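# Close the mailer box and send it down the conveyor

## Task

At the closing stop sits an unclamped mailer box on the rollers holding a carton. Its front wall faces the arms, and its lid, hinged at the back wall, is open, with both side flaps already folded in. Close it so that each side flap sits inside its side wall, the lid lies flat on the walls, and the front flap is pushed inside the front wall until its tabs lock. The carton has to finish lying flat on the box floor. Nothing else, including other cartons or anything from the bench, may end up inside, on top of or leaning against the box. Then send the box to the far end of the conveyor so it rests against the red end stop. The sensor's yellow light across the conveyor goes out only when the lid is fully down and its beam is clear. Pressing the green button next to arm3 moves a box that sits square against the closing stop to the end. The green button next to arm1 moves a box from the filling stop to the closing stop, and holding it down also brings on a box stranded between the two stops.

## Robot and tools

Setup: four identical i2rt Big YAM arms (arm1 to arm4). Each has six joints, a two-finger gripper and a wrist camera. Going toward +y of the scene frame, the arms along the conveyor are arm2, arm1, arm4, arm3. Boxes travel in +y. The filling stop lies between arm2 and arm1, the closing stop between arm4 and arm3, and the end stop is at the far end. All three stops are red. The green buttons are beside arm1 and arm3, and the lid sensor is on a post across the conveyor. Feet (base_link) in the scene frame, metres: arm1 (0.030, 0.330, 0.980), arm2 (-0.043, -0.280, 1.021), arm3 (-0.067, 1.891, 0.949), arm4 (0.015, 1.250, 0.956). All feet are nearly level and face roughly +x. The hand reaches about 1.0 m from the joint1 axis.

Frames: one shared scene frame, origin on the floor, +z up. 'hand' is the point between the finger pads, about 1 cm behind the tips. The fingers point along the hand's +z and open along its y. Reported hand positions can be off, more so at long reach, and hands often settle a centimetre or more from where they were sent.

Tool move: its keys are arm1, arm2, arm3, arm4 and cameras. An arm you leave out gets no new command but may still be pushing toward an older one. Each arm's part may contain:
- joints: absolute targets by name, radians except gripper_m in metres. Ranges: joint1_rad -2.879..2.879 (yaw about the foot, + counter-clockwise from above, 0 means along the foot's +x). joint2_rad 0..3.141 (shoulder; 0 points the upper arm backward, + lifts it up then forward). joint3_rad 0..3.019 (elbow; 0 folded, + opens). joint4_rad -1.692..1.57 (hand pitch, + tips fingers up). joint5_rad -1.57..1.57 (hand sideways, + to the arm's right). joint6_rad -2.094..2.094 (roll, + clockwise seen from behind). gripper_m 0..0.093 (fingertip gap).
- target: an absolute pose, seven numbers [x, y, z, qw, qx, qy, qz], metres plus a unit quaternion in the scene frame. The hand moves in a straight line from its current hand_target toward that pose. Alongside target, joints may only contain gripper_m.
- speed: top speed of the path in m/s, 0.002..0.5, default 0.25. Turning is capped at twice that value in rad/s. It is only allowed with target.

All motions in one call start together. Hand paths in one call finish together, paced by the slowest. A path lasts 0.5 to 10 s, and a call never runs past 15 s. Each control step clips the commanded pose to within 100 mm and 20 degrees of the measured hand pose. Paths ignore obstacles and other arms. A near-straight arm can overshoot speed. Joint-only moves can swing the hand wide.

cameras: a list from arm1_cam_wrist, arm2_cam_wrist, arm3_cam_wrist, arm4_cam_wrist, cam_behind2, cam_end, cam_over2, cam_side2, cam_station2, cam_stop2, or all. Omitted or null means all; [] means none. An unknown key or camera name makes the call invalid. An out-of-range number gets the call refused. After a refusal, or a stop that blocks a call, the later move, wait and finished_scene calls in the same reply are skipped.

Tool wait: seconds from 0 to 10, plus optional cameras. It commands nothing and returns the state. Tool zoom_image: camera name and region [x0, y0, x1, y1] in pixels, origin at the top-left, at most 504x504. It only works on a camera included in the latest images. Tool finished_scene: takes scene, the current scene's number. It is final, and the goal must hold without the robots.

Reading results: 'pictures' lists image order. Frames may be slightly older than the state. 'move: arm1 done; arm2 time_out' summarises each moved arm. Arms under 'as last shown' were not commanded, and their status reads 'not commanded'. joint_status and hand_status values:
- off_target: the joint is resting away from its target and possibly still pushing.
- time_out: the joint keeps a nearby target and keeps pushing; on_its_own lists the joints still going. Send a joint its reported position to relieve the push.
- not_followed, 'joint command not followed' or 'pose unreachable': a collision or self-check held the arm back. It may keep trying until given new targets.
- limit_stop_at_motor_heat: a heat fault interrupted the move, so resend the target.

on_its_own shows uncommanded activity, and its 'held at' value is a target, not a reading. Joint velocities are in rad/s (gripper m/s), and 'within noise' means the arm is still. Joint torques come in joint order, N m, including gravity. They carry offsets and noise, + means toward a larger angle, and entries 3 and 4 wrap around at ±28.

Gripper: gripping a rigid part at full force reads up to 0.005 narrower than the part, though some grippers read up to 0.002 wider. Closed on nothing it reads 0.000-0.003. To grip firmly, command about 0.005 below the first-touch reading. To release, command well above the reading. Force is about 50-64 N per pad.

Avoid: squeezing or hard pressing between two arms, including closing a gripper on another arm's fingers. Also avoid hard hits. The check that keeps arms apart can react too late and does not stop fingers, housings or wrist cameras from touching each other. The arms do not stop on contact and keep pushing, which heats the motors. At 85 °C a MOTOR HOT line appears, and at 100 °C the arm goes limp for 30-60 s or more. Do not knock anything out of the work area, drop objects, release them while moving, or slam. Loose objects may occasionally be nudged. While you compose a reply the robots keep holding your last commands.

Each tool is called after "Call:" as name([rows], argument=value, ...), one row to a line, values as JSON.

## Session

I'll start by looking at the scene.

Call:
move()

Scene clock: 0.00 s.
Joint torques (N m): no reading
Heat: arm1: hottest joint2_rad 32 °C; arm2: hottest joint2_rad 29 °C; arm3: hottest joint2_rad 30 °C; arm4: hottest joint1_rad 31 °C.
Joint velocities: within noise
arm1.joint_positions: joint1_rad=+0.141 joint2_rad=+0.424 joint3_rad=+1.369 joint4_rad=-1.152 joint5_rad=+0.141 joint6_rad=-0.395 gripper_m=+0.09396
arm1.joint_status: not commanded
arm1.hand: x=+0.1935 y=+0.3358 z=+1.5886 quat_wxyz=(-0.626, +0.190, -0.749, +0.104) (m; scene frame)
arm1.hand_target: x=+0.1892 y=+0.3347 z=+1.5990 quat_wxyz=(-0.636, +0.187, -0.742, +0.104) (m; scene frame)
arm1.hand_status: not commanded
arm2.joint_positions: joint1_rad=+0.016 joint2_rad=+0.445 joint3_rad=+1.415 joint4_rad=-1.206 joint5_rad=-0.131 joint6_rad=-0.177 gripper_m=+0.09396
arm2.joint_status: not commanded
arm2.hand: x=+0.1259 y=-0.2820 z=+1.6325 quat_wxyz=(-0.616, +0.065, -0.785, +0.032) (m; scene frame)
arm2.hand_target: x=+0.1212 y=-0.2816 z=+1.6411 quat_wxyz=(-0.624, +0.065, -0.778, +0.034) (m; scene frame)
arm2.hand_status: not commanded
arm3.joint_positions: joint1_rad=-0.048 joint2_rad=+0.615 joint3_rad=+1.432 joint4_rad=-1.313 joint5_rad=+0.134 joint6_rad=-0.424 gripper_m=+0.09396
arm3.joint_status: not commanded
arm3.hand: x=+0.1569 y=+1.8419 z=+1.5155 quat_wxyz=(-0.475, +0.094, -0.852, +0.198) (m; scene frame)
arm3.hand_target: x=+0.1536 y=+1.8424 z=+1.5265 quat_wxyz=(-0.486, +0.092, -0.846, +0.201) (m; scene frame)
arm3.hand_status: not commanded
arm4.joint_positions: joint1_rad=-0.056 joint2_rad=+0.596 joint3_rad=+1.352 joint4_rad=-1.272 joint5_rad=-0.084 joint6_rad=-0.087 gripper_m=+0.09396
arm4.joint_status: not commanded
arm4.hand: x=+0.2457 y=+1.2855 z=+1.4985 quat_wxyz=(-0.506, +0.100, -0.856, -0.039) (m; scene frame)
arm4.hand_target: x=+0.2428 y=+1.2852 z=+1.5112 quat_wxyz=(-0.519, +0.100, -0.848, -0.039) (m; scene frame)
arm4.hand_status: not commanded
pictures: arm1_cam_wrist, arm2_cam_wrist, arm3_cam_wrist, arm4_cam_wrist, cam_behind2, cam_end, cam_over2, cam_side2, cam_station2, cam_stop2
Images, in order (width x height): arm1_cam_wrist 672x504, arm2_cam_wrist 672x504, arm3_cam_wrist 672x504, arm4_cam_wrist 672x504, cam_behind2 896x504, cam_end 896x504, cam_over2 896x504, cam_side2 896x504, cam_station2 896x504, cam_stop2 896x504.

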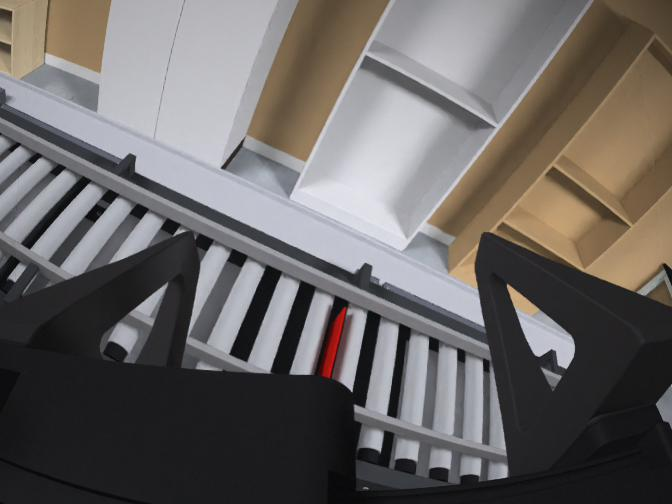

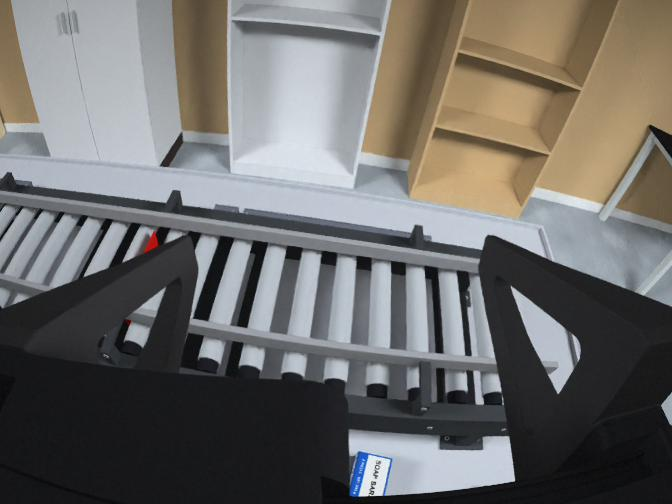

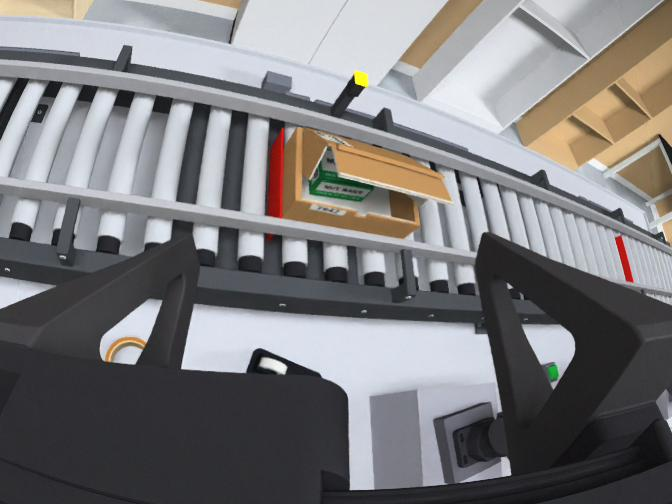

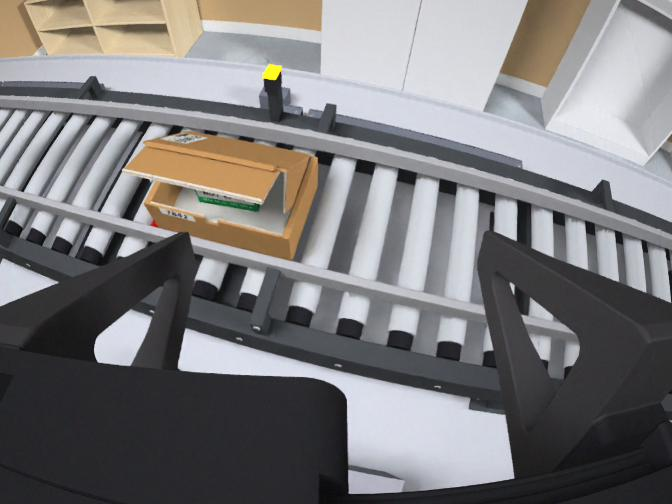

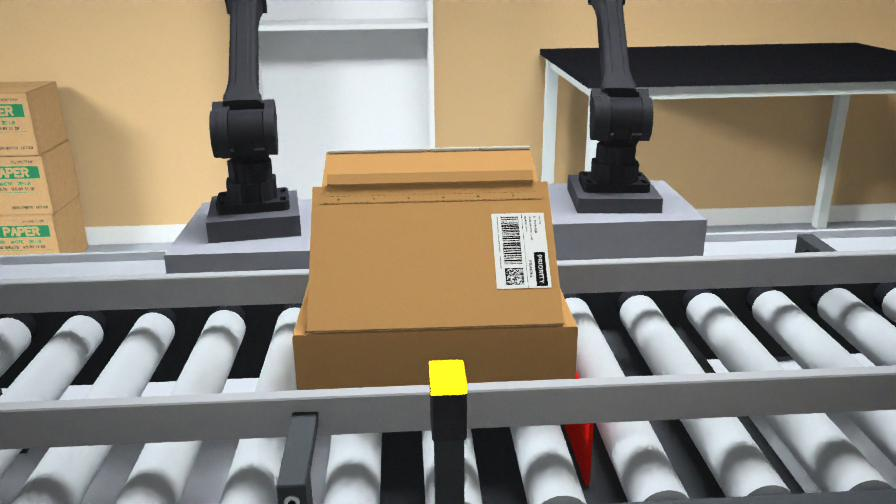

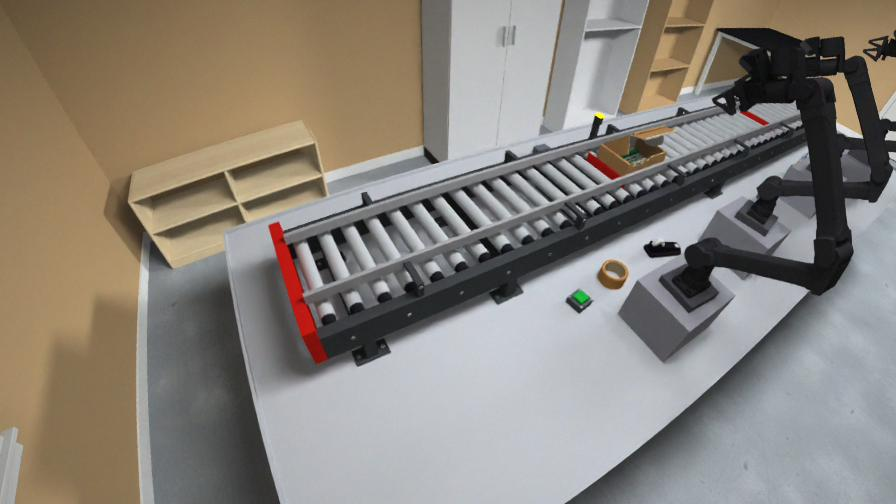

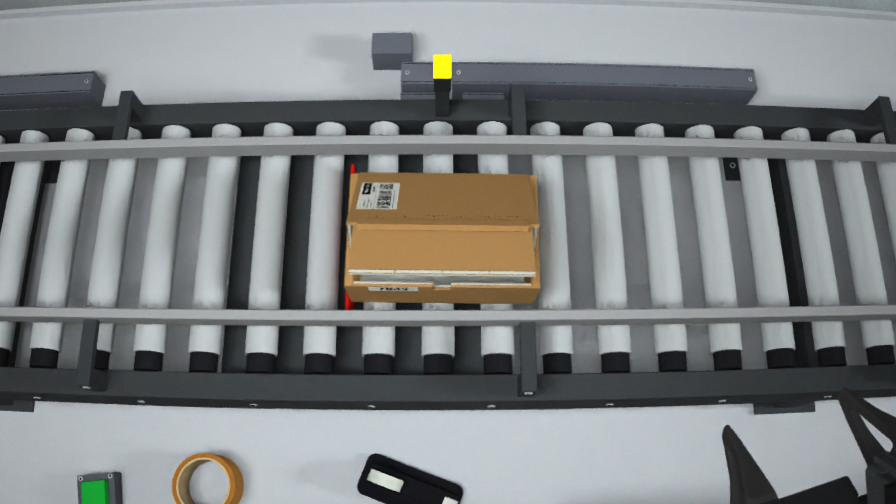

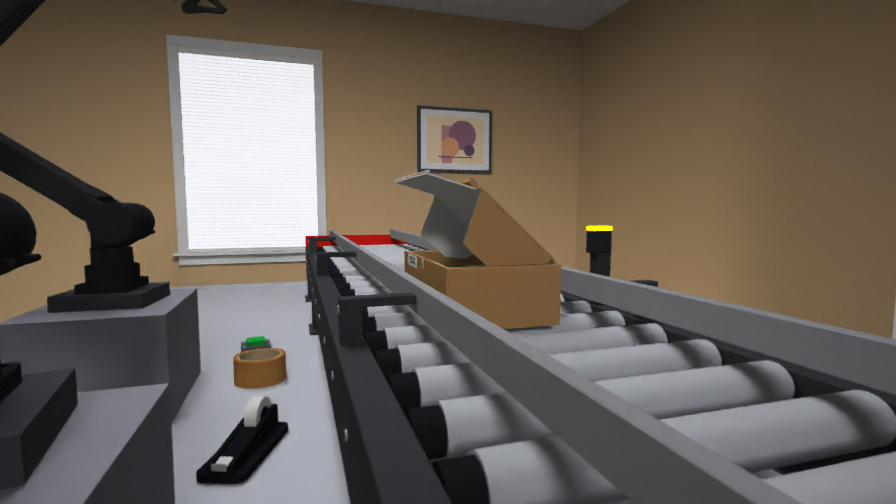

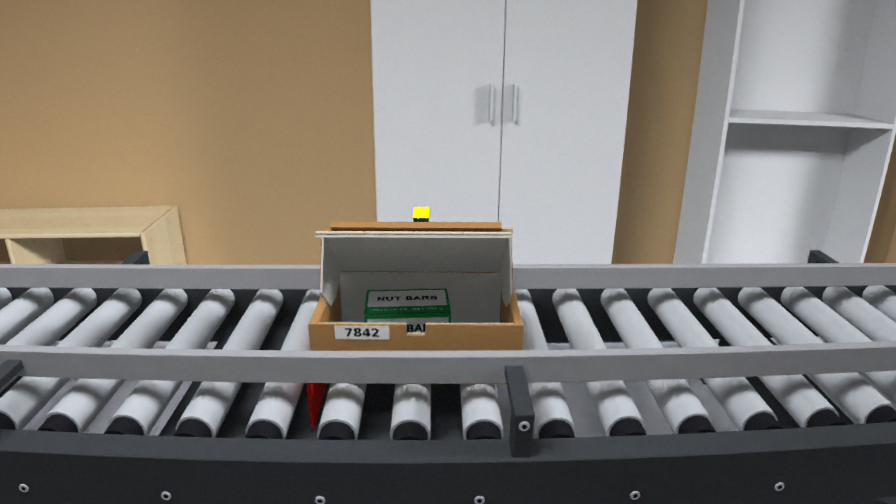

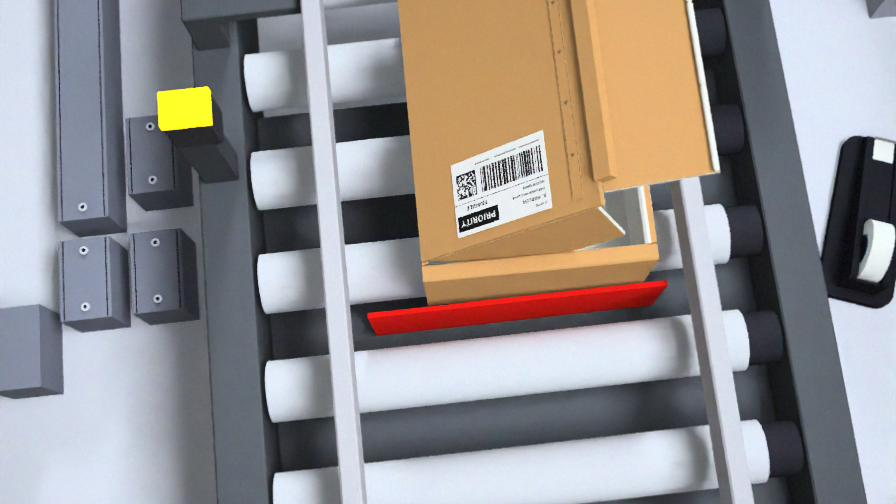

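Call:
zoom_image(camera="cam_station2", region=[270, 190, 570, 450])

Call:
zoom_image(camera="cam_side2", region=[360, 150, 640, 350])

Call:
zoom_image(camera="cam_over2", region=[300, 30, 600, 330])

Call:
zoom_image(camera="arm4_cam_wrist", region=[100, 40, 372, 300])

Call:
zoom_image(camera="arm3_cam_wrist", region=[240, 60, 500, 320])

Scaled by 1.680 from the camera's 896x504 image, which has a finer 1280x720 frame.

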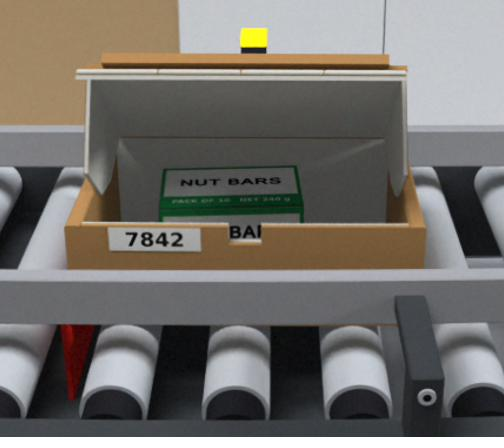

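Scaled by 1.800 from the camera's 896x504 image, which has a finer 1280x720 frame.

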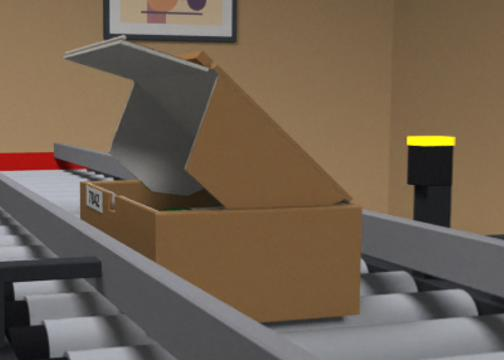

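Scaled by 1.680 from the camera's 896x504 image, which has a finer 1280x720 frame.

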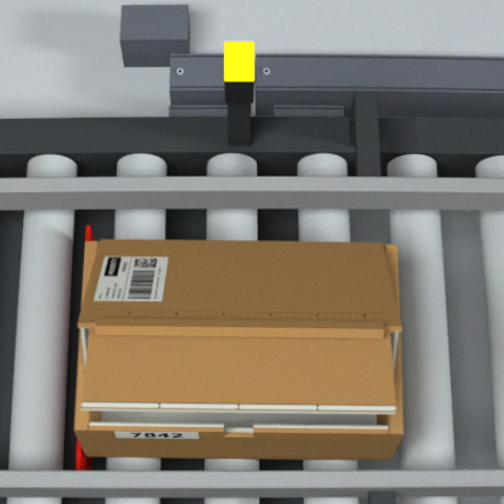

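Scaled by 1.853 from the camera's 672x504 image, which has a finer 960x720 frame.

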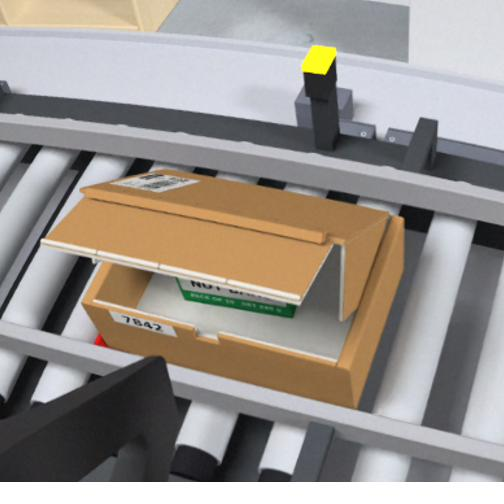

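Scaled by 1.938 from the camera's 672x504 image, which has a finer 960x720 frame.

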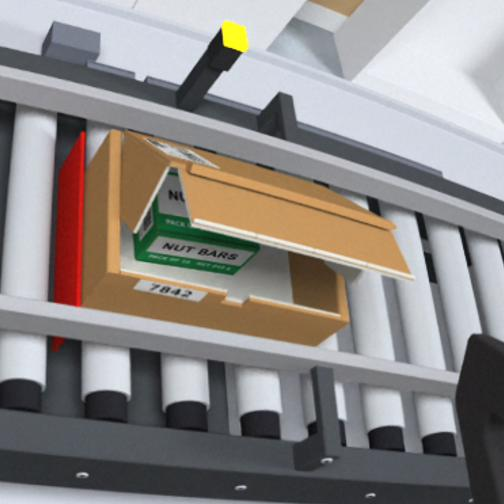

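Call:
move(arm4={"target": [0.36, 1.42, 1.42, 0.2588, 0, 0.9659, 0], "speed": 0.25, "joints": {"gripper_m": 0.0}}, arm3={"target": [0.36, 1.75, 1.42, 0.2588, 0, 0.9659, 0], "speed": 0.25, "joints": {"gripper_m": 0.0}}, cameras=["cam_over2", "cam_side2", "cam_station2", "cam_stop2", "cam_behind2", "cam_end", "arm4_cam_wrist", "arm3_cam_wrist"])

Scene clock: 179.37 s.
Joint torques (N m): arm1=[0.15 5.77 7.72 1.7 0.03 0.1] | arm2=[-0.32 4.78 7.87 2.33 -0.21 -0.05] | arm3=[-1.08 -6.53 11.99 1.39 -0.34 0.08] | arm4=[0.26 -6.01 14.53 0.36 0.02 0.25]
Heat: arm1: hottest joint3_rad 34 °C; arm2: hottest joint3_rad 34 °C; arm3: hottest joint3_rad 37 °C; arm4: hottest joint3_rad 36 °C.
move: arm3 off_target; arm4 off_target
Joint velocities: within noise
arm1, arm2: as last shown
arm3.joint_positions: joint1_rad=-0.307 joint2_rad=+1.313 joint3_rad=+1.730 joint4_rad=-1.535 joint5_rad=-0.198 joint6_rad=-0.356 gripper_m=+0.00063
arm3.joint_status: all done
arm3.hand: x=+0.3593 y=+1.7558 z=+1.4001 quat_wxyz=(-0.243, +0.008, -0.970, -0.005) (m; scene frame)
arm3.hand_target: x=+0.3594 y=+1.7504 z=+1.4196 quat_wxyz=(-0.259, +0.000, -0.966, +0.000) (m; scene frame)
arm3.hand_status: off_target (0.021 m and 2.2 deg from the pose sent, 0.243 m and 37.8 deg at the start)
arm4.joint_positions: joint1_rad=+0.411 joint2_rad=+1.182 joint3_rad=+1.585 joint4_rad=-1.582 joint5_rad=+0.275 joint6_rad=+0.504 gripper_m=+0.00040
arm4.joint_status: all done
arm4.hand: x=+0.3610 y=+1.4138 z=+1.3950 quat_wxyz=(-0.239, +0.002, -0.971, +0.016) (m; scene frame)
arm4.hand_target: x=+0.3592 y=+1.4192 z=+1.4194 quat_wxyz=(-0.259, +0.000, -0.966, +0.000) (m; scene frame)
arm4.hand_status: off_target (0.026 m and 3.0 deg from the pose sent, 0.193 m and 33.5 deg at the start)
pictures: arm3_cam_wrist, arm4_cam_wrist, cam_behind2, cam_end, cam_over2, cam_side2, cam_station2, cam_stop2
Images, in order (width x height): arm3_cam_wrist 672x504, arm4_cam_wrist 672x504, cam_behind2 896x504, cam_end 896x504, cam_over2 896x504, cam_side2 896x504, cam_station2 896x504, cam_stop2 896x504.

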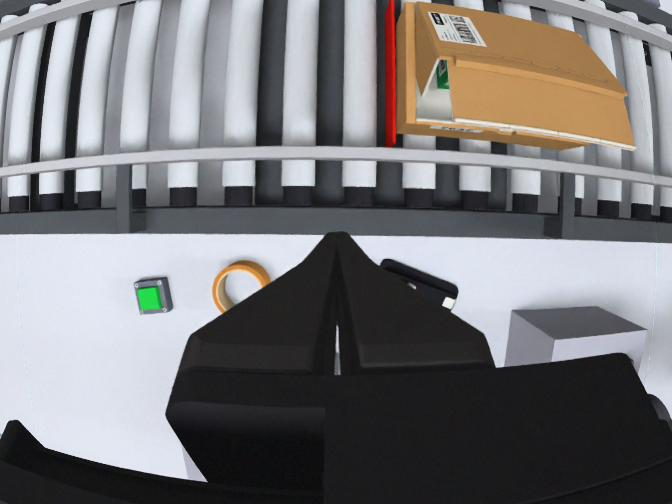

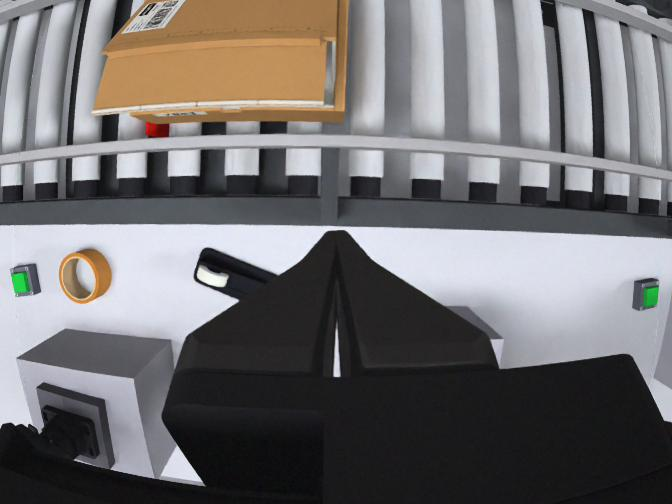

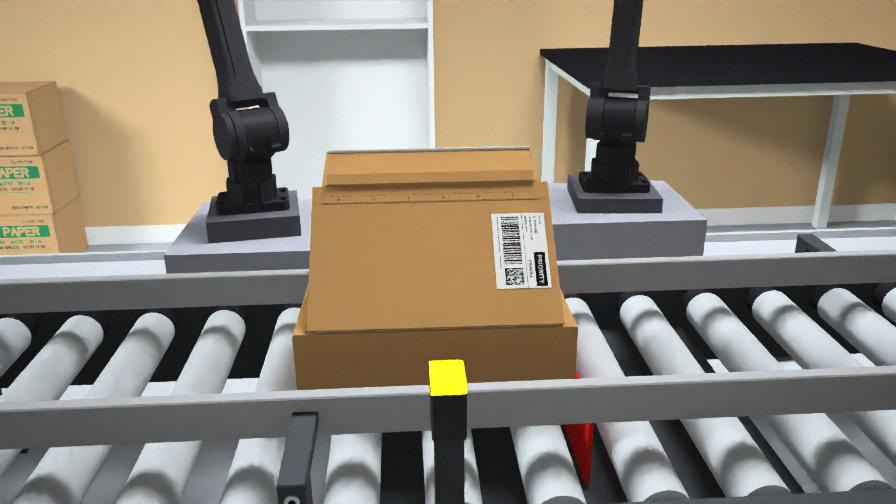

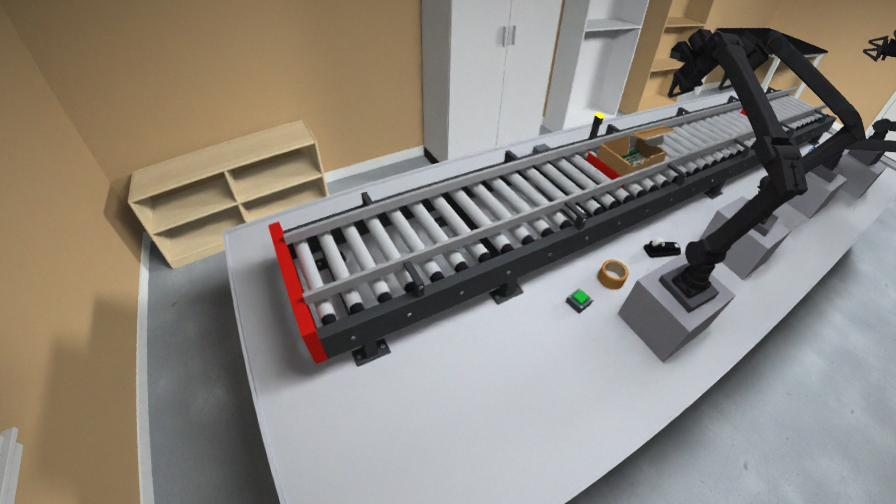

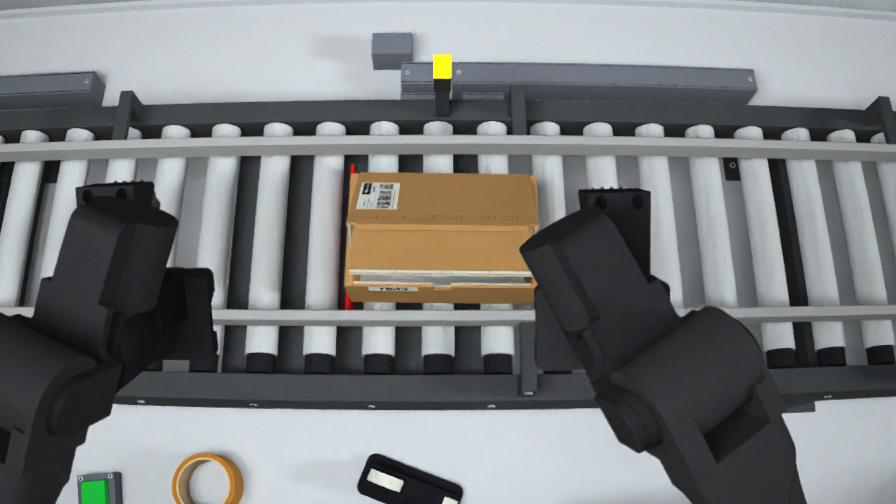

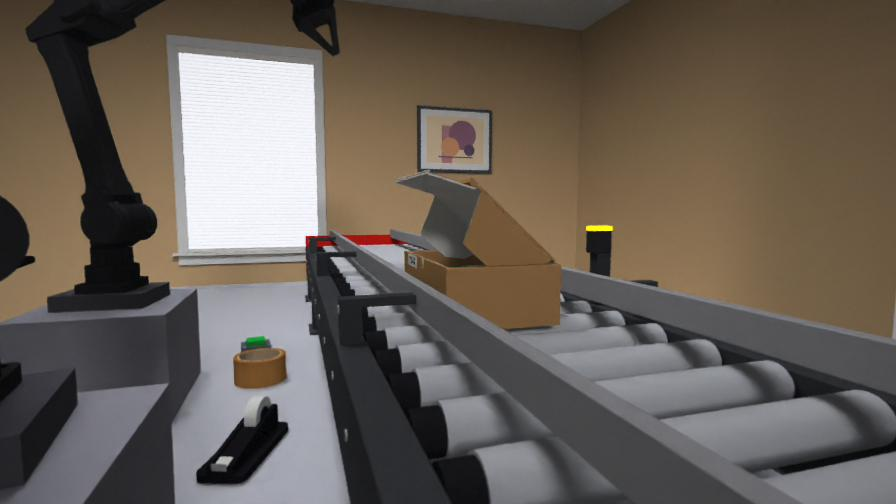

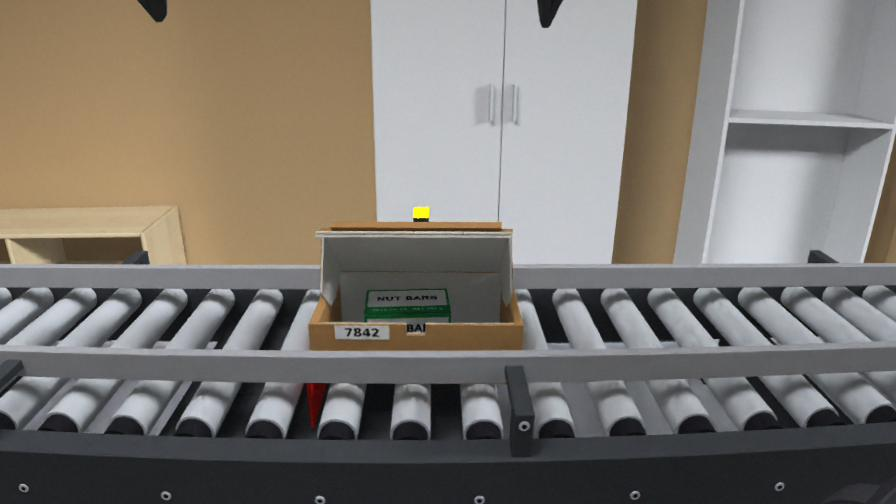

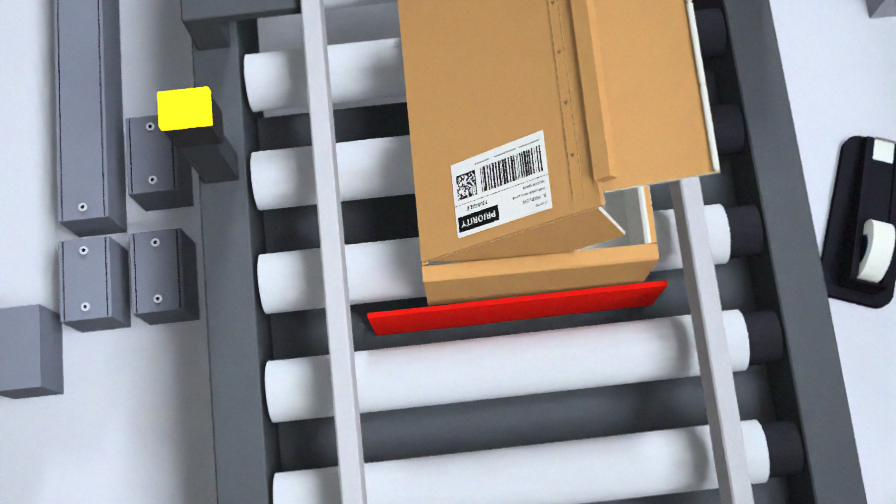

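Call:
move(arm4={"target": [0.45, 1.36, 1.27, 0.2588, 0, 0.9659, 0], "speed": 0.25}, arm3={"target": [0.45, 1.74, 1.27, 0.2588, 0, 0.9659, 0], "speed": 0.25}, cameras=["cam_over2", "cam_side2", "cam_station2", "cam_stop2", "cam_behind2", "arm4_cam_wrist", "arm3_cam_wrist"])

Scene clock: 315.63 s.
Joint torques (N m): arm1=[0.21 5.77 7.69 1.73 0.05 0.12] | arm2=[-0.26 4.72 7.86 2.3 -0.2 -0.05] | arm3=[0.5 -9.17 10 2.54 -0.01 0.08] | arm4=[-1.61 -7.3 10.81 1.31 -0.12 0.07]
Heat: arm1: hottest joint3_rad 35 °C; arm2: hottest joint3_rad 35 °C; arm3: hottest joint3_rad 49 °C; arm4: hottest joint3_rad 48 °C.
move: arm3 done; arm4 done
Joint velocities: within noise
arm1, arm2: as last shown
arm3.joint_positions: joint1_rad=-0.274 joint2_rad=+1.433 joint3_rad=+1.483 joint4_rad=-1.142 joint5_rad=-0.179 joint6_rad=-0.304 gripper_m=+0.00063
arm3.joint_status: not commanded
arm3.hand: x=+0.4417 y=+1.7368 z=+1.2677 quat_wxyz=(-0.251, -0.002, -0.968, -0.002) (m; scene frame)
arm3.hand_target: x=+0.4498 y=+1.7400 z=+1.2701 quat_wxyz=(-0.259, +0.000, -0.966, +0.000) (m; scene frame)
arm3.hand_status: done (0.009 m and 1.0 deg from the pose sent, 0.159 m and 2.2 deg at the start)
arm4.joint_positions: joint1_rad=+0.166 joint2_rad=+1.214 joint3_rad=+1.252 joint4_rad=-1.132 joint5_rad=+0.155 joint6_rad=+0.278 gripper_m=+0.00040
arm4.joint_status: not commanded
arm4.hand: x=+0.4452 y=+1.3636 z=+1.2673 quat_wxyz=(-0.252, +0.001, -0.968, +0.001) (m; scene frame)
arm4.hand_target: x=+0.4499 y=+1.3600 z=+1.2701 quat_wxyz=(-0.259, +0.000, -0.966, +0.000) (m; scene frame)
arm4.hand_status: done (0.007 m and 0.9 deg from the pose sent, 0.163 m and 3.0 deg at the start)
pictures: arm3_cam_wrist, arm4_cam_wrist, cam_behind2, cam_over2, cam_side2, cam_station2, cam_stop2
Images, in order (width x height): arm3_cam_wrist 672x504, arm4_cam_wrist 672x504, cam_behind2 896x504, cam_over2 896x504, cam_side2 896x504, cam_station2 896x504, cam_stop2 896x504.

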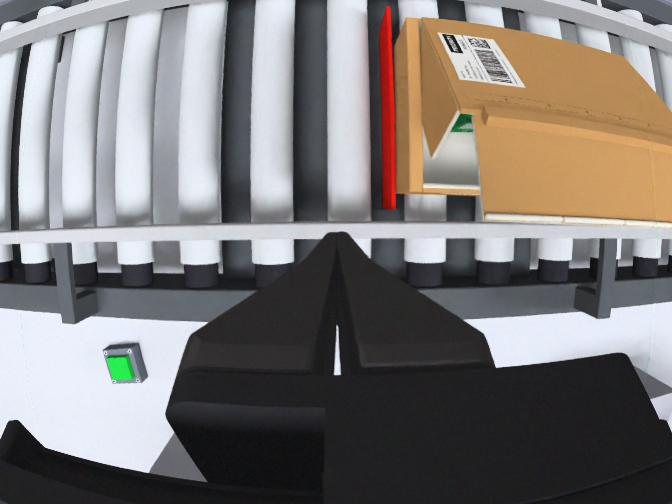

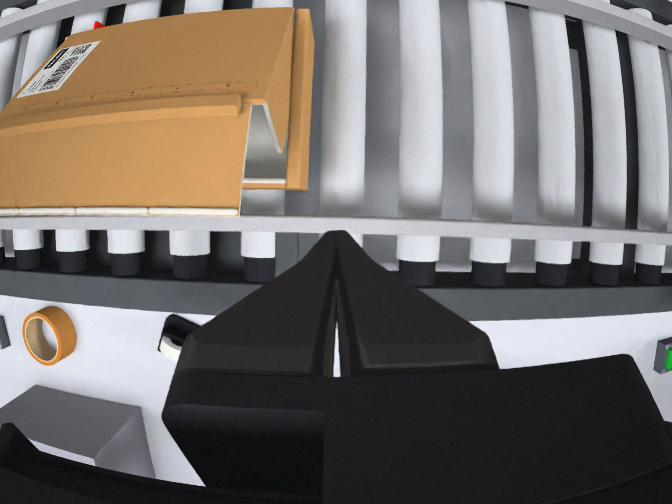

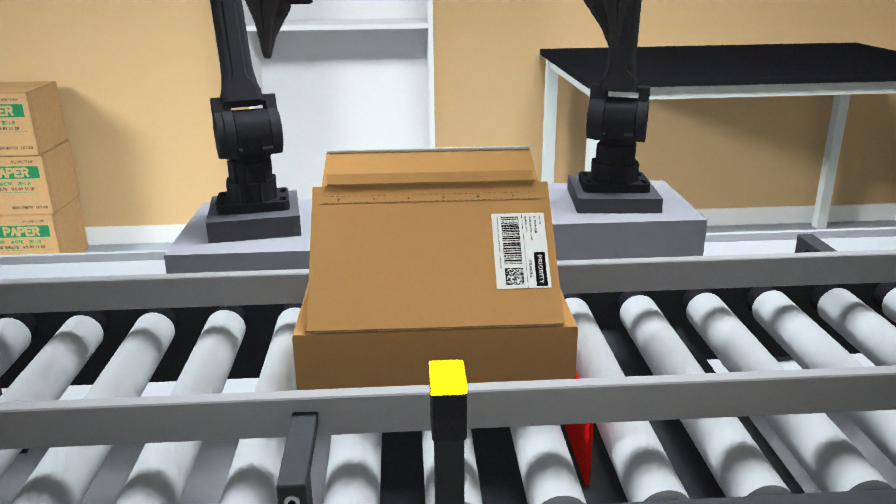

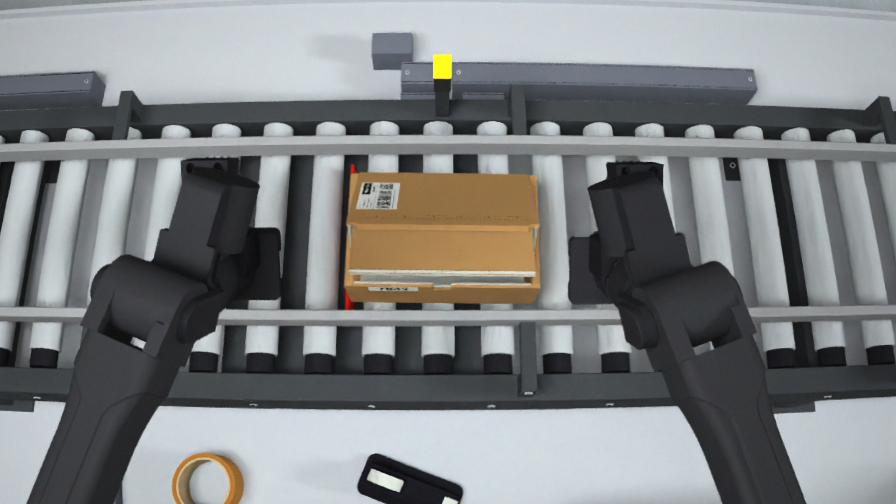

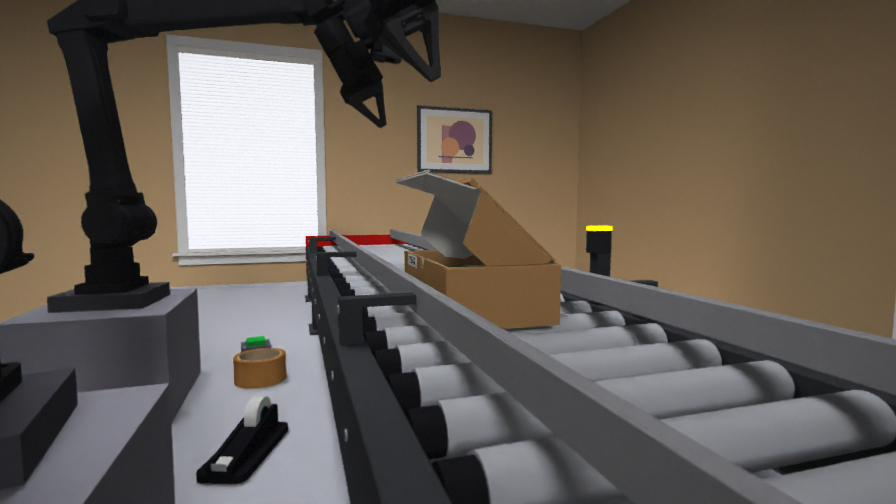

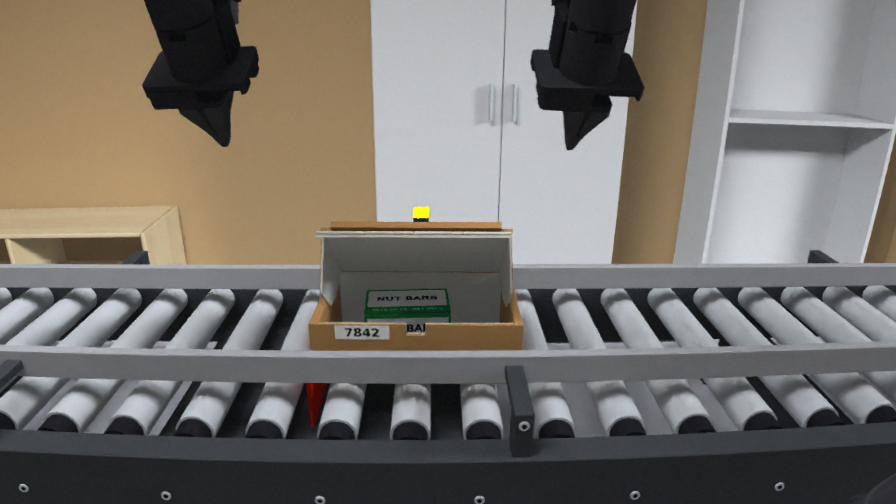

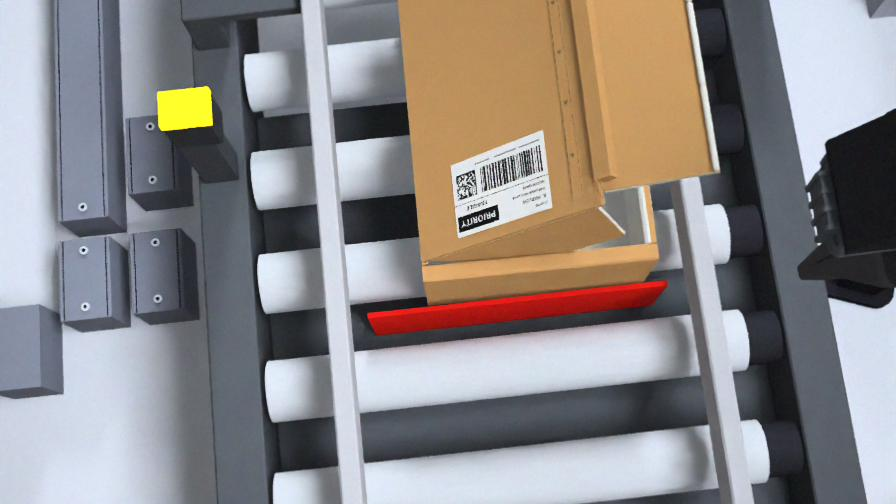

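Call:
zoom_image(camera="arm4_cam_wrist", region=[180, 0, 360, 260])

Call:
zoom_image(camera="arm3_cam_wrist", region=[320, 0, 560, 260])

Call:
zoom_image(camera="cam_side2", region=[300, 40, 600, 340])

Call:
zoom_image(camera="cam_station2", region=[180, 100, 640, 440])

Scaled by 1.938 from the camera's 672x504 image, which has a finer 960x720 frame.

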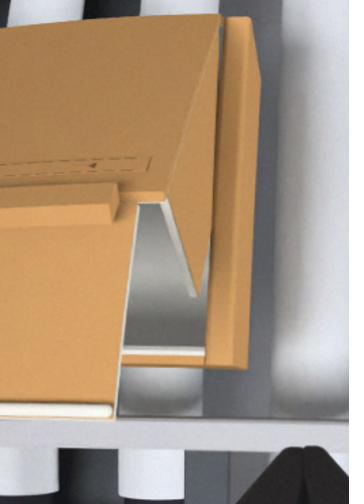

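Scaled by 1.938 from the camera's 672x504 image, which has a finer 960x720 frame.

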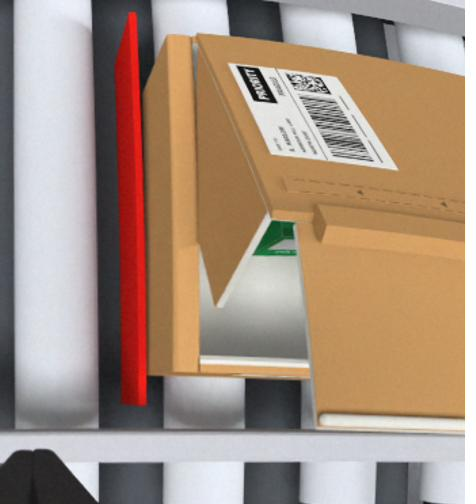

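Scaled by 1.680 from the camera's 896x504 image, which has a finer 1280x720 frame.

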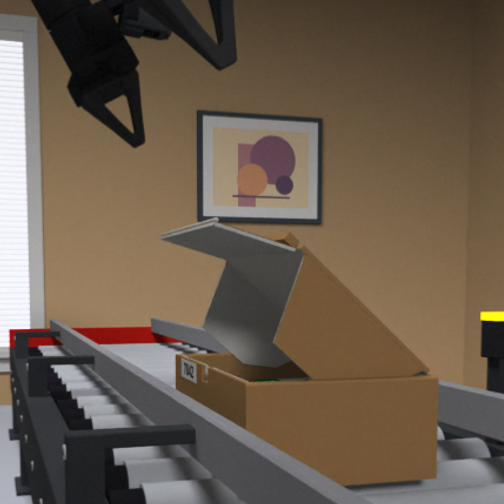

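Scaled by 1.096 from the camera's 896x504 image, which has a finer 1280x720 frame.

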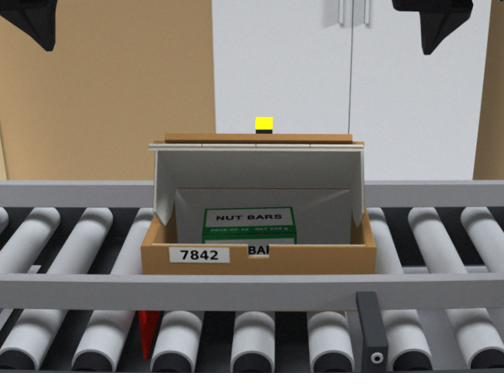

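Call:
move(arm3={"target": [0.44, 1.545, 1.21, 0.2588, 0, 0.9659, 0], "speed": 0.2}, cameras=["cam_side2", "cam_station2", "cam_stop2", "arm4_cam_wrist", "arm3_cam_wrist"])

Scene clock: 603.00 s.
Joint torques (N m): arm1=[-0.09 5.71 7.72 1.78 0.05 0.11] | arm2=[-0.32 4.72 7.84 2.32 -0.2 -0.05] | arm3=[-0.62 -11.28 13 1.87 -0.45 -0.08] | arm4=[-1.61 -7.36 10.82 1.28 -0.11 0.06]
Heat: arm1: hottest joint3_rad 36 °C; arm2: hottest joint3_rad 36 °C; arm3: hottest joint3_rad 46 °C; arm4: hottest joint3_rad 42 °C.
move: arm3 off_target
Joint velocities: within noise
arm1, arm2, arm4: as last shown
arm3.joint_positions: joint1_rad=-0.607 joint2_rad=+1.665 joint3_rad=+1.575 joint4_rad=-1.099 joint5_rad=-0.326 joint6_rad=-0.611 gripper_m=+0.00063
arm3.joint_status: not commanded
arm3.hand: x=+0.4268 y=+1.5572 z=+1.1975 quat_wxyz=(-0.245, -0.006, -0.969, -0.010) (m; scene frame)
arm3.hand_target: x=+0.4391 y=+1.5457 z=+1.2099 quat_wxyz=(-0.259, +0.000, -0.966, +0.000) (m; scene frame)
arm3.hand_status: off_target (0.022 m and 2.1 deg from the pose sent, 0.200 m and 1.0 deg at the start)
arm4.joint_positions: joint1_rad=+0.166 joint2_rad=+1.214 joint3_rad=+1.252 joint4_rad=-1.132 joint5_rad=+0.154 joint6_rad=+0.277 gripper_m=+0.00040
arm4.hand: x=+0.4452 y=+1.3636 z=+1.2673 quat_wxyz=(-0.252, +0.002, -0.968, +0.001) (m; scene frame)
pictures: arm3_cam_wrist, arm4_cam_wrist, cam_side2, cam_station2, cam_stop2
Images, in order (width x height): arm3_cam_wrist 672x504, arm4_cam_wrist 672x504, cam_side2 896x504, cam_station2 896x504, cam_stop2 896x504.

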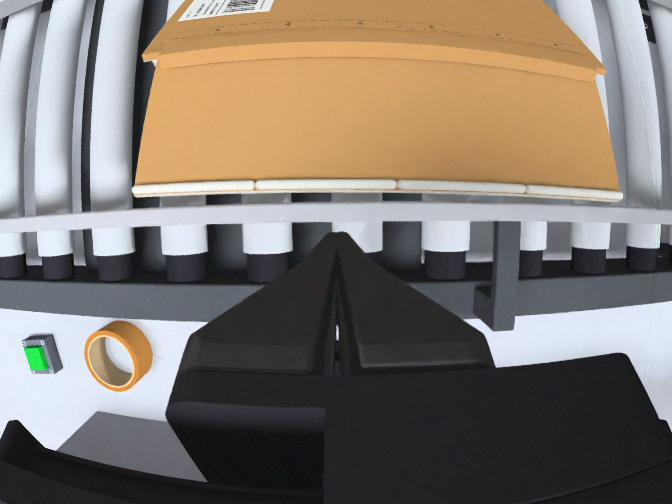

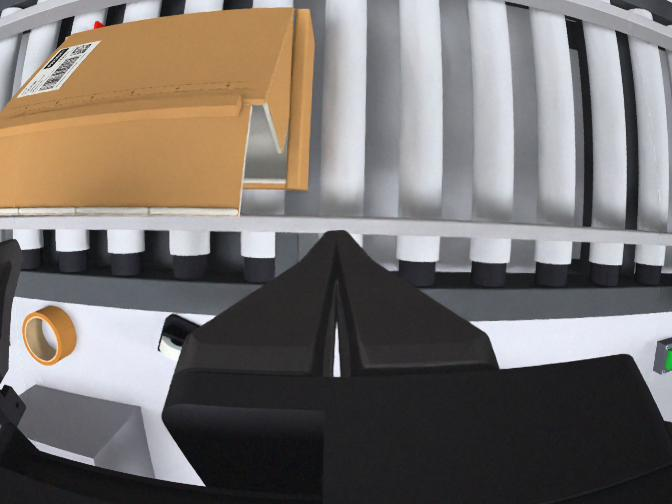

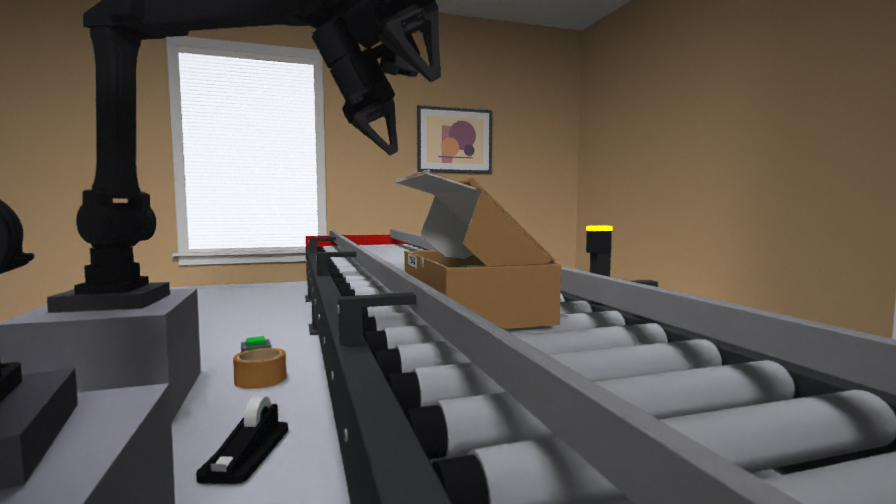

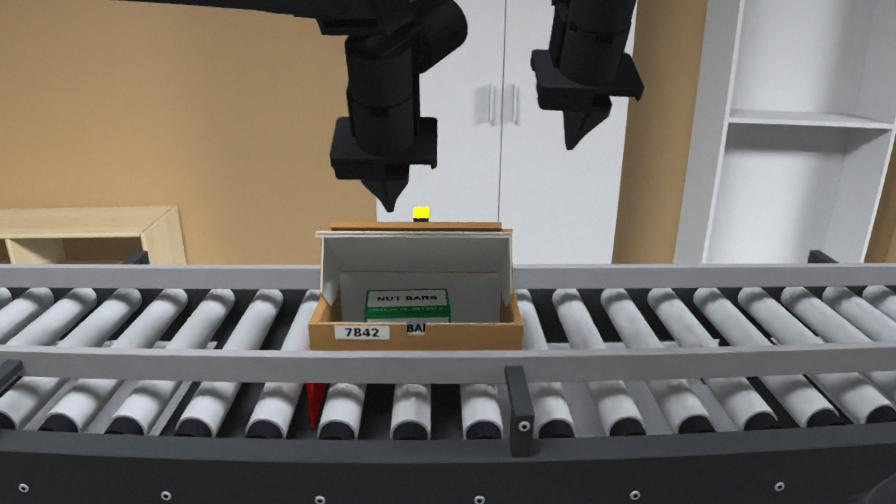

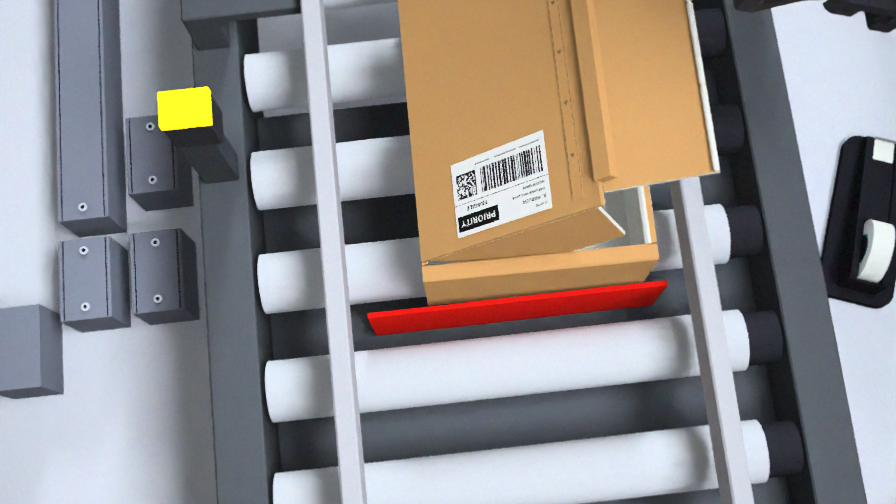

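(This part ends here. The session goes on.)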